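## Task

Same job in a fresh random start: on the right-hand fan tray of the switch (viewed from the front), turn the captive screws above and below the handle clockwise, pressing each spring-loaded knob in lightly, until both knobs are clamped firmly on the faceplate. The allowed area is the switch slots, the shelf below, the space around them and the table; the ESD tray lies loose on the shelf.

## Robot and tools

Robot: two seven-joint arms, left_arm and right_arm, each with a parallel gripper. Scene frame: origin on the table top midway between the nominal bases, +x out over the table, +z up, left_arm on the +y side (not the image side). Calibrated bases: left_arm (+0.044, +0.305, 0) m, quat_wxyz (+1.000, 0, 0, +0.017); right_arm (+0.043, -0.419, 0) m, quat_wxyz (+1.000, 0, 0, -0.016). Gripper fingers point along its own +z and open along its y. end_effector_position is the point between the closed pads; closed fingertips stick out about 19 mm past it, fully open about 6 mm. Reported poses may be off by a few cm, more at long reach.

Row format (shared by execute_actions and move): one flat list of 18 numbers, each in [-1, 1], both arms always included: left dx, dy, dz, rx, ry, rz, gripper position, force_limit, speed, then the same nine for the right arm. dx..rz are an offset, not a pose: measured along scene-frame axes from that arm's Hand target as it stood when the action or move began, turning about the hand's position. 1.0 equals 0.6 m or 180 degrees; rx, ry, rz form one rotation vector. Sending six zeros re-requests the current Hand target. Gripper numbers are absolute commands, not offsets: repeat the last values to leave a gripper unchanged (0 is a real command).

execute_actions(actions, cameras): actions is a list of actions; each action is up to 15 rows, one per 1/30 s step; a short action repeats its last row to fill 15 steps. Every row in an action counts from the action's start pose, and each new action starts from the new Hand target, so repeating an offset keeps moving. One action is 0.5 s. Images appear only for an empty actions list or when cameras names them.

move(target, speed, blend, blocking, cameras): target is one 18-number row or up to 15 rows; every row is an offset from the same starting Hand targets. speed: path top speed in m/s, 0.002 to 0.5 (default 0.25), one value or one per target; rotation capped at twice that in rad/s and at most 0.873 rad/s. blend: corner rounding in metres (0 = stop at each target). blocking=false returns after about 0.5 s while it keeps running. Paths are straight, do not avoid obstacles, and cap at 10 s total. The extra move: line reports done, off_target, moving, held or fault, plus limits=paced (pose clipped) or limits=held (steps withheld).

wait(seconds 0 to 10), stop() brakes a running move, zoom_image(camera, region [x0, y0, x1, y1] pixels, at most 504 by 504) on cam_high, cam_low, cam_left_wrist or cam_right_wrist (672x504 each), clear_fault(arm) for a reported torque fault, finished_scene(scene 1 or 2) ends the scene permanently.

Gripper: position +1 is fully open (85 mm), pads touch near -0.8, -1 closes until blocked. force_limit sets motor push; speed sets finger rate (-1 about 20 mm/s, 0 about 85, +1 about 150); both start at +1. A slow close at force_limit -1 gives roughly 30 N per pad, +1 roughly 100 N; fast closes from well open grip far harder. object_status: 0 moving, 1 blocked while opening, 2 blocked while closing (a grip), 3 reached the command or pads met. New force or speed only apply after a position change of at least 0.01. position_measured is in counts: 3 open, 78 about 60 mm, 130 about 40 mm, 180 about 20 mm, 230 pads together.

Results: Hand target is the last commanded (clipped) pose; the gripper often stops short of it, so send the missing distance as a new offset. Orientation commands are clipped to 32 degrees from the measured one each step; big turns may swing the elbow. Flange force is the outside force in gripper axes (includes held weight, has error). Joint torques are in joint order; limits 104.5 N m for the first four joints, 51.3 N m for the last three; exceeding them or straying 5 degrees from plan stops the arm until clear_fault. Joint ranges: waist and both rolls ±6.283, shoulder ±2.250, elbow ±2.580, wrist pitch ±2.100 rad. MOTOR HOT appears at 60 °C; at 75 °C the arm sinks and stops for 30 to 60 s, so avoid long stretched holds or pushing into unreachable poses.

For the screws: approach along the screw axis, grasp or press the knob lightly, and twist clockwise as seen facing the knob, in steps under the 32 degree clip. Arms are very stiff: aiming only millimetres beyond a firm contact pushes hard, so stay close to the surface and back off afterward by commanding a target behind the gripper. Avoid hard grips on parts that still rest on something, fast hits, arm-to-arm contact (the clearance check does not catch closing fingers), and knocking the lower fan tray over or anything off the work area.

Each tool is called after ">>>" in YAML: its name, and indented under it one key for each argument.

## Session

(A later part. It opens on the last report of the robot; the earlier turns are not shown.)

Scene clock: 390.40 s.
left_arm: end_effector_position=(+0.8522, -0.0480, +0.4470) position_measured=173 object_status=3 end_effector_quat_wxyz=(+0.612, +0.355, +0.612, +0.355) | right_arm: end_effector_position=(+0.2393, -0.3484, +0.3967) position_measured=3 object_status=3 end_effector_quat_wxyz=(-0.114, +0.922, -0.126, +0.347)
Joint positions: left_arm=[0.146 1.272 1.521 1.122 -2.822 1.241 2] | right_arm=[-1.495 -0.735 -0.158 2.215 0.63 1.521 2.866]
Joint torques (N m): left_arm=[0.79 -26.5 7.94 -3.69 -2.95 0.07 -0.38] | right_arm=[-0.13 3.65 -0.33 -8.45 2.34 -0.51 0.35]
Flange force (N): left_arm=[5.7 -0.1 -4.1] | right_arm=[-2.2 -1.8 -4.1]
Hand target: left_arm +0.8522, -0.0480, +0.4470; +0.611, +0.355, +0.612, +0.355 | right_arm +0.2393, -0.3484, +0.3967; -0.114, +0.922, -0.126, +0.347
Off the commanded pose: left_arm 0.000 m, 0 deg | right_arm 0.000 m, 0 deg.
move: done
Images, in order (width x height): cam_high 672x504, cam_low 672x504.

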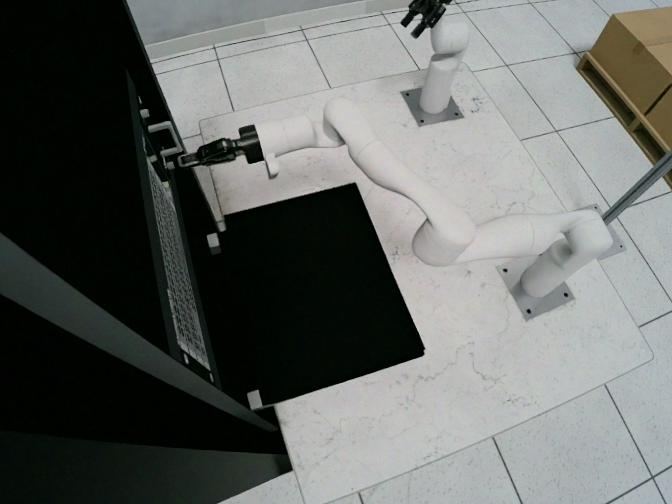

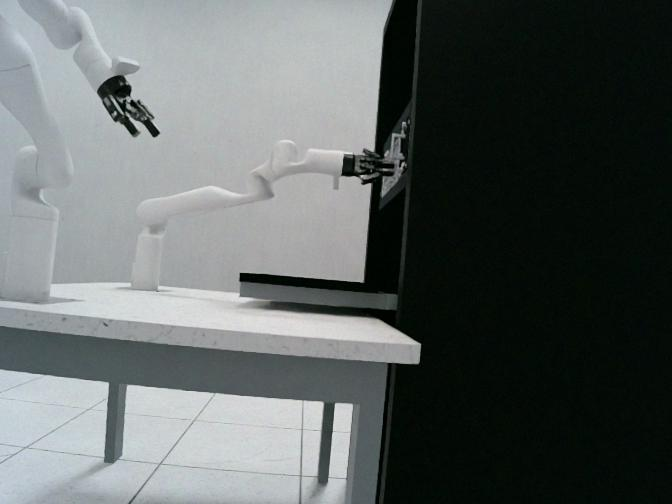

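>>> move:
  target:
    - [0,0,0,-0.55,0,0,-0.35,-1,0, 0,0,0,0,0,0,1,1,1]
    - [0,0,0,0.8889,0,0,-0.35,-1,0, 0,0,0,0,0,0,1,1,1]
    - [0.0373,0,0,0.8889,0,0,-1,-1,-1, 0,0,0,0,0,0,1,1,1]
  speed: [0.45,0.45,0.1]
  cameras: ["cam_left_wrist"]

>>> zoom_image:
  camera: "cam_left_wrist"
  region: [230, 340, 460, 504]

>>> move:
  target:
    - [0.0005,0,0,0.8889,0,0,-1,-1,-1, 0,0,0,0,0,0,1,1,1]
    - [0.0012,0,0,-0.2222,0,0,-1,-1,-1, 0,0,0,0,0,0,1,1,1]
  speed: [0.45,0.45]
  cameras: ["cam_left_wrist"]

>>> zoom_image:
  camera: "cam_left_wrist"
  region: [230, 340, 460, 504]

Scene clock: 407.40 s.
left_arm: end_effector_position=(+0.8746, -0.0480, +0.4471) position_measured=199 object_status=2 end_effector_quat_wxyz=(-0.243, +0.664, -0.243, +0.664) | right_arm: end_effector_position=(+0.2393, -0.3484, +0.3967) position_measured=3 object_status=3 end_effector_quat_wxyz=(-0.114, +0.922, -0.126, +0.347)
Joint positions: left_arm=[0.409 1.691 2.599 1.01 -3.561 1.145 4.776] | right_arm=[-1.495 -0.735 -0.158 2.215 0.63 1.521 2.866]
Joint torques (N m): left_arm=[0.98 -28.71 2.98 6.2 -1.71 -2.37 -0.28] | right_arm=[-0.13 3.61 -0.35 -8.5 2.32 -0.53 0.34]
Flange force (N): left_arm=[-5.2 -1.6 -6.1] | right_arm=[-2.2 -1.9 -4.0]
Hand target: left_arm +0.8746, -0.0480, +0.4470; -0.243, +0.664, -0.243, +0.664 | right_arm +0.2393, -0.3484, +0.3967; -0.114, +0.922, -0.126, +0.347
Off the commanded pose: left_arm 0.000 m, 0 deg | right_arm 0.000 m, 0 deg.
move: done
camera_calibration:
cam_left_wrist: T_world_to_cam=[[0.0261698, -0.779754, -0.625539, 0.226154], [-0.0156022, 0.625358, -0.780182, 0.441767], [0.999536, 0.030177, 0.00419962, -0.725175], [0, 0, 0, 1]] pos_world=[0.725812, -0.0780347, 0.489173]
Images, in order (width x height): cam_left_wrist 672x504.

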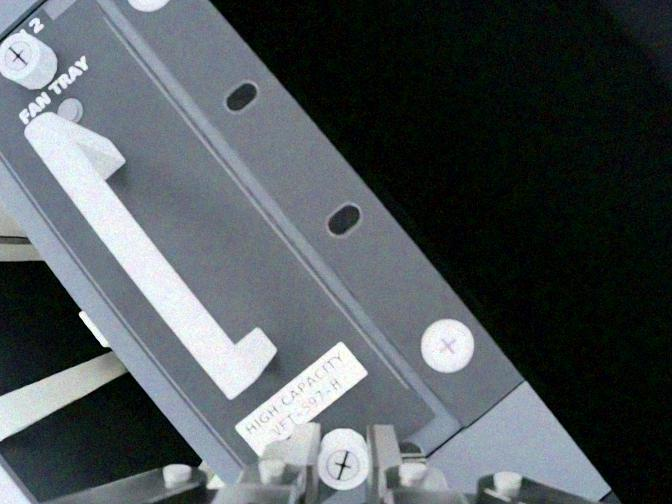

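Scaled by 2.191.

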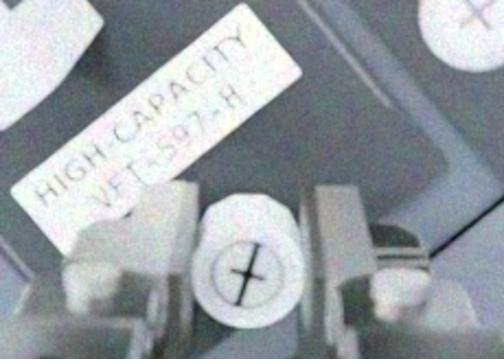

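Scene clock: 414.57 s.
left_arm: end_effector_position=(+0.8753, -0.0480, +0.4470) position_measured=199 object_status=2 end_effector_quat_wxyz=(-0.001, +0.707, -0.002, +0.707) | right_arm: end_effector_position=(+0.2393, -0.3484, +0.3967) position_measured=3 object_status=3 end_effector_quat_wxyz=(-0.114, +0.922, -0.126, +0.347)
Joint positions: left_arm=[0.248 1.052 0.937 1.015 -2.478 0.993 0.207] | right_arm=[-1.495 -0.735 -0.158 2.215 0.63 1.521 2.866]
Joint torques (N m): left_arm=[-3.72 -27.22 4.14 -12.05 -2.89 1.71 -0.31] | right_arm=[-0.12 3.62 -0.39 -8.45 2.32 -0.52 0.31]
Flange force (N): left_arm=[-4.6 -4.4 -14.5] | right_arm=[-1.9 -1.9 -4.0]
Hand target: left_arm +0.8753, -0.0481, +0.4470; -0.001, +0.707, -0.002, +0.707 | right_arm +0.2393, -0.3484, +0.3967; -0.114, +0.922, -0.126, +0.347
Off the commanded pose: left_arm 0.000 m, 0 deg | right_arm 0.000 m, 0 deg.
move: done
camera_calibration:
cam_left_wrist: T_world_to_cam=[[0.0260881, -0.999416, 0.0220661, -0.0738527], [-0.015662, -0.0224796, -0.999625, 0.508722], [0.999537, 0.0257328, -0.0162393, -0.71705], [0, 0, 0, 1]] pos_world=[0.726613, -0.0439221, 0.498517]
Images, in order (width x height): cam_left_wrist 672x504.

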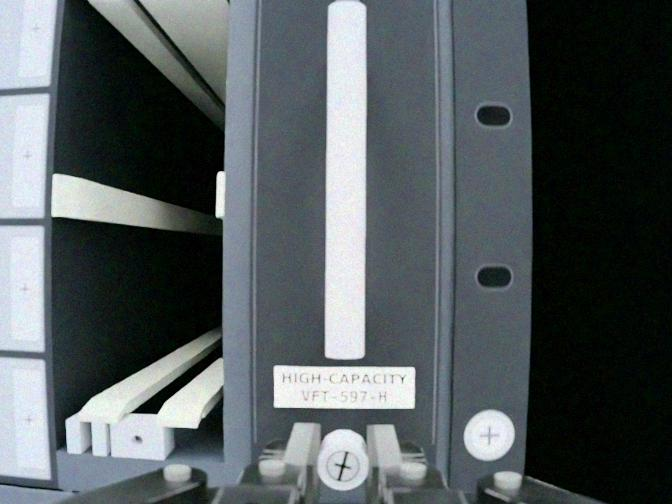

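Scaled by 2.191.

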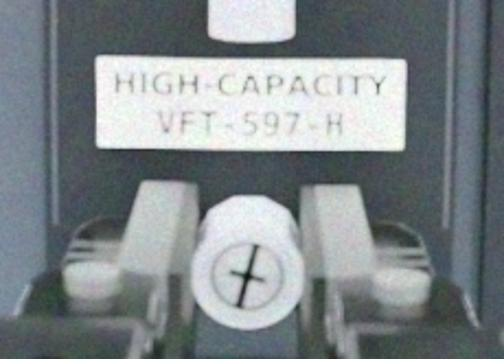

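>>> move:
  target:
    - [0.0005,0,0,0.8889,0,0,-1,-1,-1, 0,0,0,0,0,0,1,1,1]
    - [0.0012,0,0,-0.2222,0,0,-1,-1,-1, 0,0,0,0,0,0,1,1,1]
  speed: [0.45,0.45]
  cameras: ["cam_left_wrist"]

>>> zoom_image:
  camera: "cam_left_wrist"
  region: [230, 340, 460, 504]

>>> move:
  target:
    - [0.0002,0,0,0.33,0,0,-1,-1,-1, 0,0,0,0,0,0,1,1,1]
  speed: [0.45]
  cameras: ["cam_left_wrist"]

>>> zoom_image:
  camera: "cam_left_wrist"
  region: [230, 340, 460, 504]

Scene clock: 428.90 s.
left_arm: end_effector_position=(+0.8760, -0.0480, +0.4470) position_measured=199 object_status=2 end_effector_quat_wxyz=(+0.240, +0.665, +0.240, +0.665) | right_arm: end_effector_position=(+0.2393, -0.3484, +0.3967) position_measured=3 object_status=3 end_effector_quat_wxyz=(-0.114, +0.922, -0.126, +0.347)
Joint positions: left_arm=[0.697 0.911 -0.255 0.982 -1.921 0.529 -4.962] | right_arm=[-1.495 -0.735 -0.158 2.215 0.63 1.521 2.866]
Joint torques (N m): left_arm=[-4.64 -27.87 -4.74 -8.8 -0.04 4.75 -0.43] | right_arm=[-0.1 3.64 -0.38 -8.41 2.32 -0.53 0.33]
Flange force (N): left_arm=[-3.8 2.3 5.4] | right_arm=[-1.9 -1.9 -4.1]
Hand target: left_arm +0.8760, -0.0480, +0.4470; +0.240, +0.665, +0.240, +0.665 | right_arm +0.2393, -0.3484, +0.3967; -0.114, +0.922, -0.126, +0.347
Off the commanded pose: left_arm 0.000 m, 0 deg | right_arm 0.000 m, 0 deg.
move: done
camera_calibration:
cam_left_wrist: T_world_to_cam=[[0.0261302, -0.751492, 0.659224, -0.346776], [-0.015672, -0.659677, -0.751386, 0.367105], [0.999536, 0.00930248, -0.0290149, -0.712829], [0, 0, 0, 1]] pos_world=[0.727312, -0.0117976, 0.483759]
Images, in order (width x height): cam_left_wrist 672x504.

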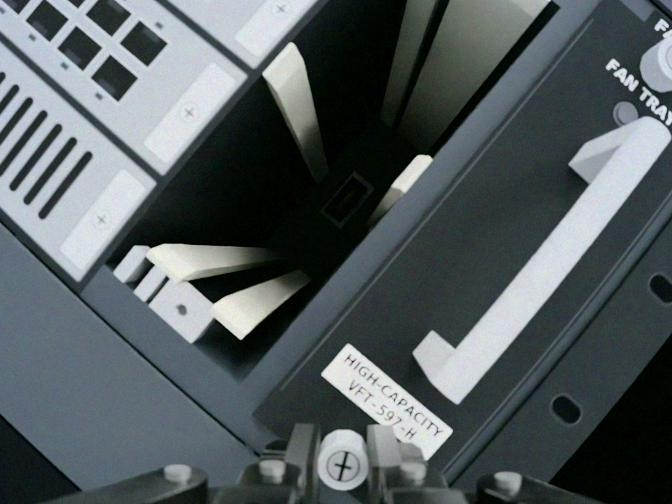

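Scaled by 2.191.

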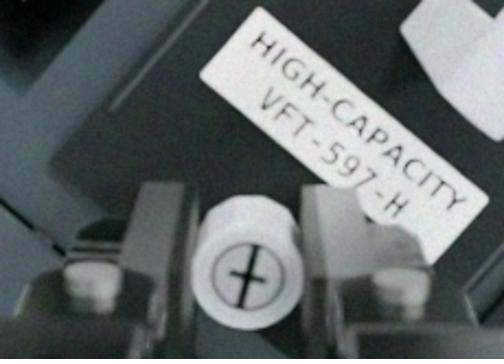

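Scene clock: 430.63 s.
left_arm: end_effector_position=(+0.8761, -0.0480, +0.4470) position_measured=199 object_status=2 end_effector_quat_wxyz=(-0.121, +0.697, -0.121, +0.697) | right_arm: end_effector_position=(+0.2393, -0.3484, +0.3967) position_measured=3 object_status=3 end_effector_quat_wxyz=(-0.114, +0.922, -0.126, +0.347)
Joint positions: left_arm=[0.761 0.929 -0.418 0.977 -1.839 0.457 -5.962] | right_arm=[-1.495 -0.735 -0.158 2.215 0.63 1.521 2.866]
Joint torques (N m): left_arm=[1.82 -28.39 -3.11 -16.58 -2.54 1.44 -0.71] | right_arm=[-0.11 3.59 -0.38 -8.44 2.33 -0.51 0.32]
Flange force (N): left_arm=[-12.7 -10.5 -19.5] | right_arm=[-2.0 -2.0 -4.0]
Hand target: left_arm +0.8761, -0.0480, +0.4470; -0.121, +0.697, -0.121, +0.697 | right_arm +0.2393, -0.3484, +0.3967; -0.114, +0.922, -0.126, +0.347
Off the commanded pose: left_arm 0.000 m, 0 deg | right_arm 0.000 m, 0 deg.
move: done
camera_calibration:
cam_left_wrist: T_world_to_cam=[[0.0261064, -0.949968, -0.311255, 0.0774491], [-0.0157448, 0.310932, -0.950302, 0.502742], [0.999535, 0.0297096, -0.0068398, -0.721854], [0, 0, 0, 1]] pos_world=[0.727412, -0.0612983, 0.496926]
Images, in order (width x height): cam_left_wrist 672x504.

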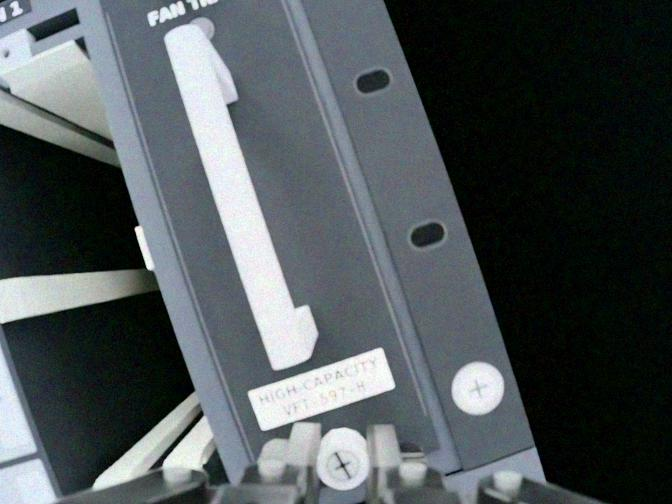

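Scaled by 2.191.

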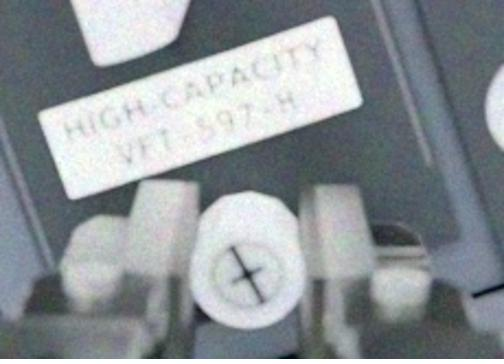

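>>> move:
  target:
    - [0,0,0,0,0,0,-0.35,-1,0, 0,0,0,0,0,0,1,1,1]
    - [-0.037,0,0,0,0,0,-0.35,-1,0, 0,0,0,0,0,0,1,1,1]
    - [-0.037,0,0,-0.9444,0,0,-0.35,-1,0, 0,0,0,0,0,0,1,1,1]
    - [0,0,0,-0.9444,0,0,-0.35,-1,0, 0,0,0,0,0,0,1,1,1]
  speed: [0.1,0.2,0.45,0.1]
  cameras: ["cam_left_wrist"]

>>> zoom_image:
  camera: "cam_left_wrist"
  region: [230, 340, 460, 504]

Scene clock: 449.30 s.
left_arm: end_effector_position=(+0.8761, -0.0480, +0.4470) position_measured=173 object_status=3 end_effector_quat_wxyz=(+0.683, +0.181, +0.684, +0.181) | right_arm: end_effector_position=(+0.2393, -0.3484, +0.3967) position_measured=3 object_status=3 end_effector_quat_wxyz=(-0.114, +0.922, -0.126, +0.347)
Joint positions: left_arm=[0.565 0.902 0.064 0.989 -2.065 0.659 -3.121] | right_arm=[-1.495 -0.735 -0.158 2.215 0.63 1.521 2.866]
Joint torques (N m): left_arm=[0.78 -27.43 0.18 -12.5 -1.66 1.95 -0.34] | right_arm=[-0.13 3.63 -0.32 -8.43 2.31 -0.52 0.3]
Flange force (N): left_arm=[6.0 3.9 -5.6] | right_arm=[-2.1 -1.9 -4.2]
Hand target: left_arm +0.8761, -0.0480, +0.4470; +0.683, +0.181, +0.684, +0.181 | right_arm +0.2393, -0.3484, +0.3967; -0.114, +0.922, -0.126, +0.347
Off the commanded pose: left_arm 0.000 m, 0 deg | right_arm 0.000 m, 0 deg.
move: done
camera_calibration:
cam_left_wrist: T_world_to_cam=[[0.0261567, 0.881416, 0.471617, -0.184611], [-0.0156752, -0.471358, 0.881802, -0.353888], [0.999535, -0.0304578, 0.00148722, -0.728469], [0, 0, 0, 1]] pos_world=[0.727412, -0.0262767, 0.400208]
Images, in order (width x height): cam_left_wrist 672x504.

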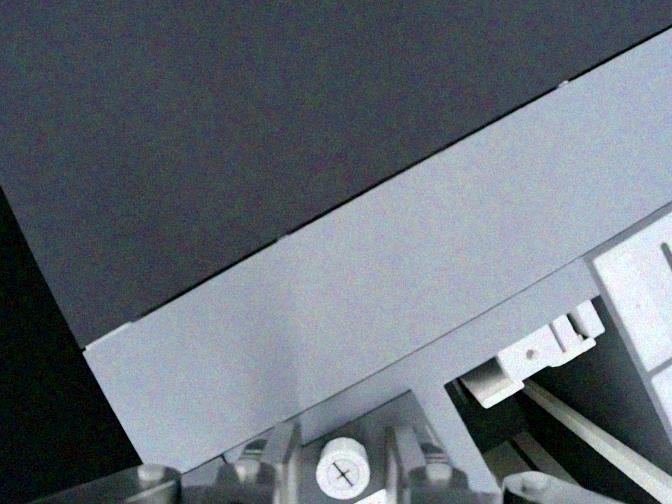

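Scaled by 2.191.

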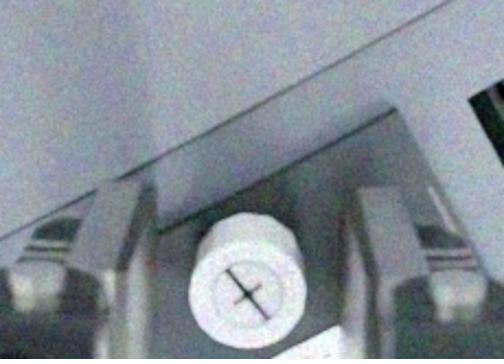

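>>> move:
  target:
    - [0,-0.001,0.002,0,0,0,-0.35,-1,-1, 0,0,0,0,0,0,1,1,1]
    - [0,-0.001,0.002,0,0,0,-1,0,-1, 0,0,0,0,0,0,1,1,1]
    - [0,-0.001,0.002,0.5556,0,0,-1,0,-1, 0,0,0,0,0,0,1,1,1]
  speed: [0.05,0.1,0.3]
  cameras: ["cam_left_wrist"]

>>> zoom_image:
  camera: "cam_left_wrist"
  region: [230, 340, 460, 504]

Scene clock: 463.07 s.
left_arm: end_effector_position=(+0.8761, -0.0486, +0.4482) position_measured=203 object_status=2 end_effector_quat_wxyz=(+0.301, +0.640, +0.301, +0.640) | right_arm: end_effector_position=(+0.2393, -0.3484, +0.3967) position_measured=3 object_status=3 end_effector_quat_wxyz=(-0.114, +0.922, -0.126, +0.347)
Joint positions: left_arm=[0.688 0.91 -0.231 0.978 -1.925 0.538 -4.792] | right_arm=[-1.495 -0.735 -0.158 2.215 0.63 1.521 2.866]
Joint torques (N m): left_arm=[-0.24 -29.48 -3.73 -14.4 -3.19 2.83 -1.77] | right_arm=[-0.13 3.67 -0.37 -8.47 2.29 -0.51 0.31]
Flange force (N): left_arm=[0.6 -10.3 -9.5] | right_arm=[-1.9 -1.7 -3.9]
Hand target: left_arm +0.8761, -0.0486, +0.4482; +0.301, +0.640, +0.301, +0.640 | right_arm +0.2393, -0.3484, +0.3967; -0.114, +0.922, -0.126, +0.347
Off the commanded pose: left_arm 0.000 m, 0 deg | right_arm 0.000 m, 0 deg.
move: done
camera_calibration:
cam_left_wrist: T_world_to_cam=[[0.0260764, -0.617643, 0.786026, -0.39837], [-0.0156179, -0.786449, -0.617458, 0.301396], [0.999538, 0.003825, -0.0301541, -0.712647], [0, 0, 0, 1]] pos_world=[0.727413, -0.00629255, 0.477739]
Images, in order (width x height): cam_left_wrist 672x504.

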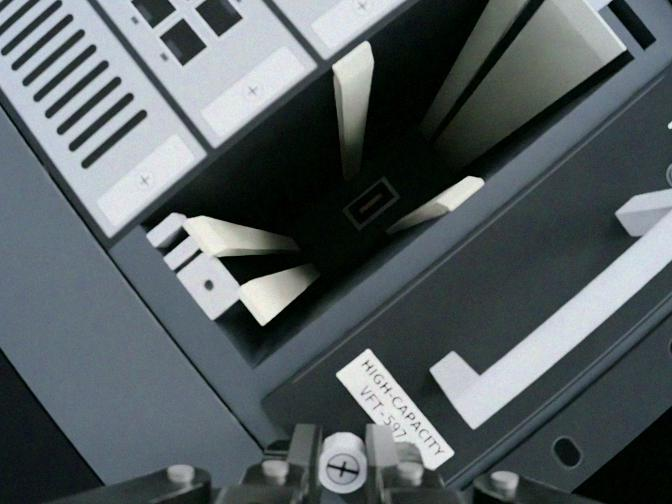

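Scaled by 2.191.

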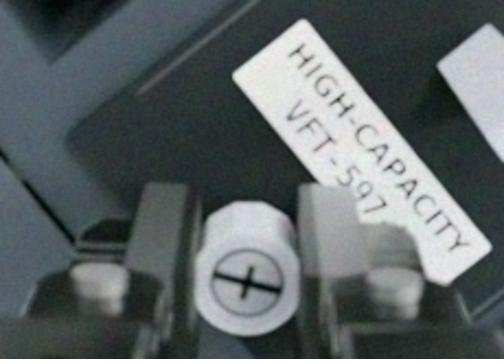

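>>> move:
  target:
    - [0,0,0,0,0,0,-0.3,0,-1, 0,0,0,0,0,0,1,1,1]
    - [-0.2,0,0,0,0,0,-0.3,0,-1, 0,0,0,0,0,0,1,1,1]
  speed: [0.1,0.25]
  cameras: ["cam_left_wrist","cam_low","cam_high"]

>>> zoom_image:
  camera: "cam_high"
  region: [110, 80, 210, 200]

>>> zoom_image:
  camera: "cam_low"
  region: [380, 100, 430, 180]

Scene clock: 473.27 s.
left_arm: end_effector_position=(+0.7562, -0.0486, +0.4482) position_measured=167 object_status=3 end_effector_quat_wxyz=(+0.301, +0.640, +0.301, +0.640) | right_arm: end_effector_position=(+0.2393, -0.3484, +0.3967) position_measured=3 object_status=3 end_effector_quat_wxyz=(-0.114, +0.922, -0.126, +0.347)
Joint positions: left_arm=[0.858 0.693 -0.253 1.428 -2.09 0.732 -4.552] | right_arm=[-1.495 -0.735 -0.158 2.215 0.63 1.521 2.866]
Joint torques (N m): left_arm=[0.72 -23.04 -1.91 -11.38 -1.4 2.69 -0.36] | right_arm=[-0.1 3.66 -0.38 -8.47 2.32 -0.49 0.31]
Flange force (N): left_arm=[2.0 -5.1 -1.9] | right_arm=[-1.9 -1.8 -3.9]
Hand target: left_arm +0.7561, -0.0486, +0.4482; +0.301, +0.640, +0.301, +0.640 | right_arm +0.2393, -0.3484, +0.3967; -0.114, +0.922, -0.126, +0.347
Off the commanded pose: left_arm 0.000 m, 0 deg | right_arm 0.000 m, 0 deg.
move: done
camera_calibration:
cam_left_wrist: T_world_to_cam=[[0.0261381, -0.61764, 0.786026, -0.395282], [-0.0155392, -0.786451, -0.617457, 0.299475], [0.999538, 0.00392494, -0.030154, -0.592801], [0, 0, 0, 1]] pos_world=[0.607513, -0.00629272, 0.477739]
Images, in order (width x height): cam_high 672x504, cam_low 672x504, cam_left_wrist 672x504.

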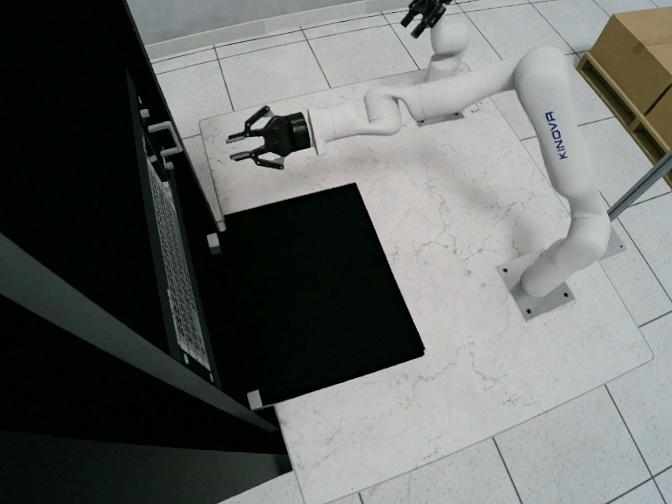

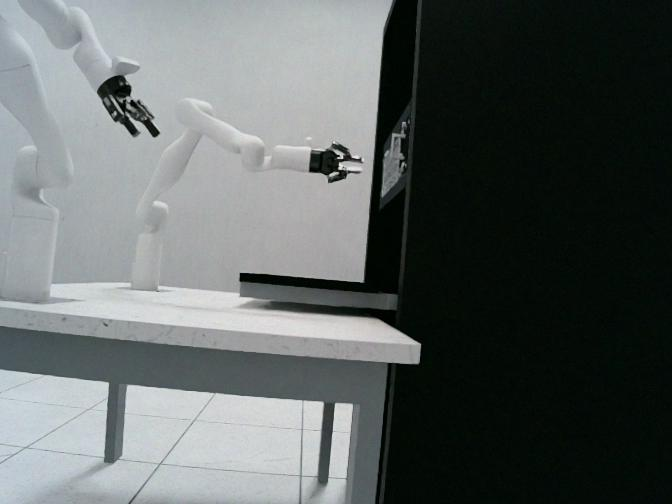

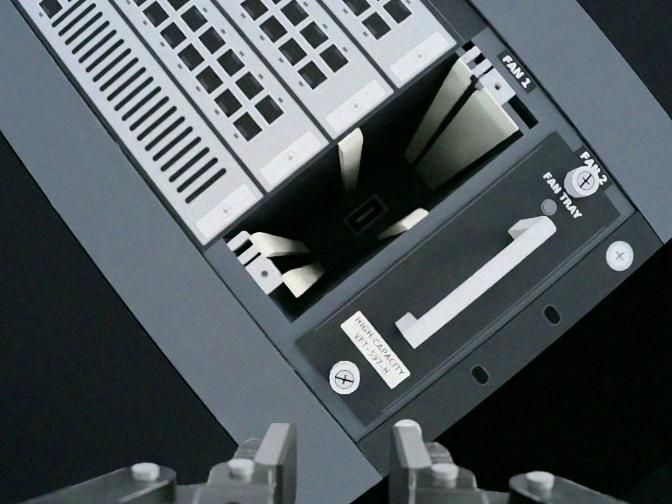

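Scaled by 4.200 from the camera's 672x504 image, which has a finer 960x720 frame.

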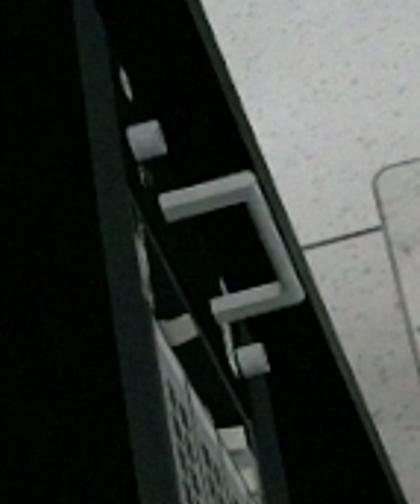

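Scaled by 6.300 from the camera's 672x504 image, which has a finer 960x720 frame.

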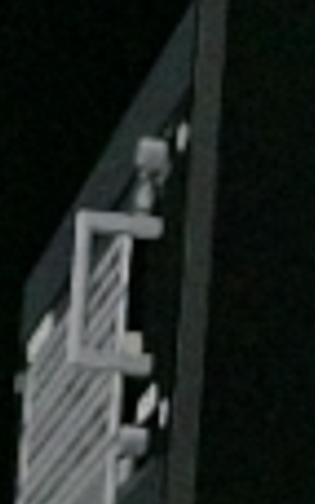

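>>> finished_scene:
  scene: 2

The scene is finished: the task was done.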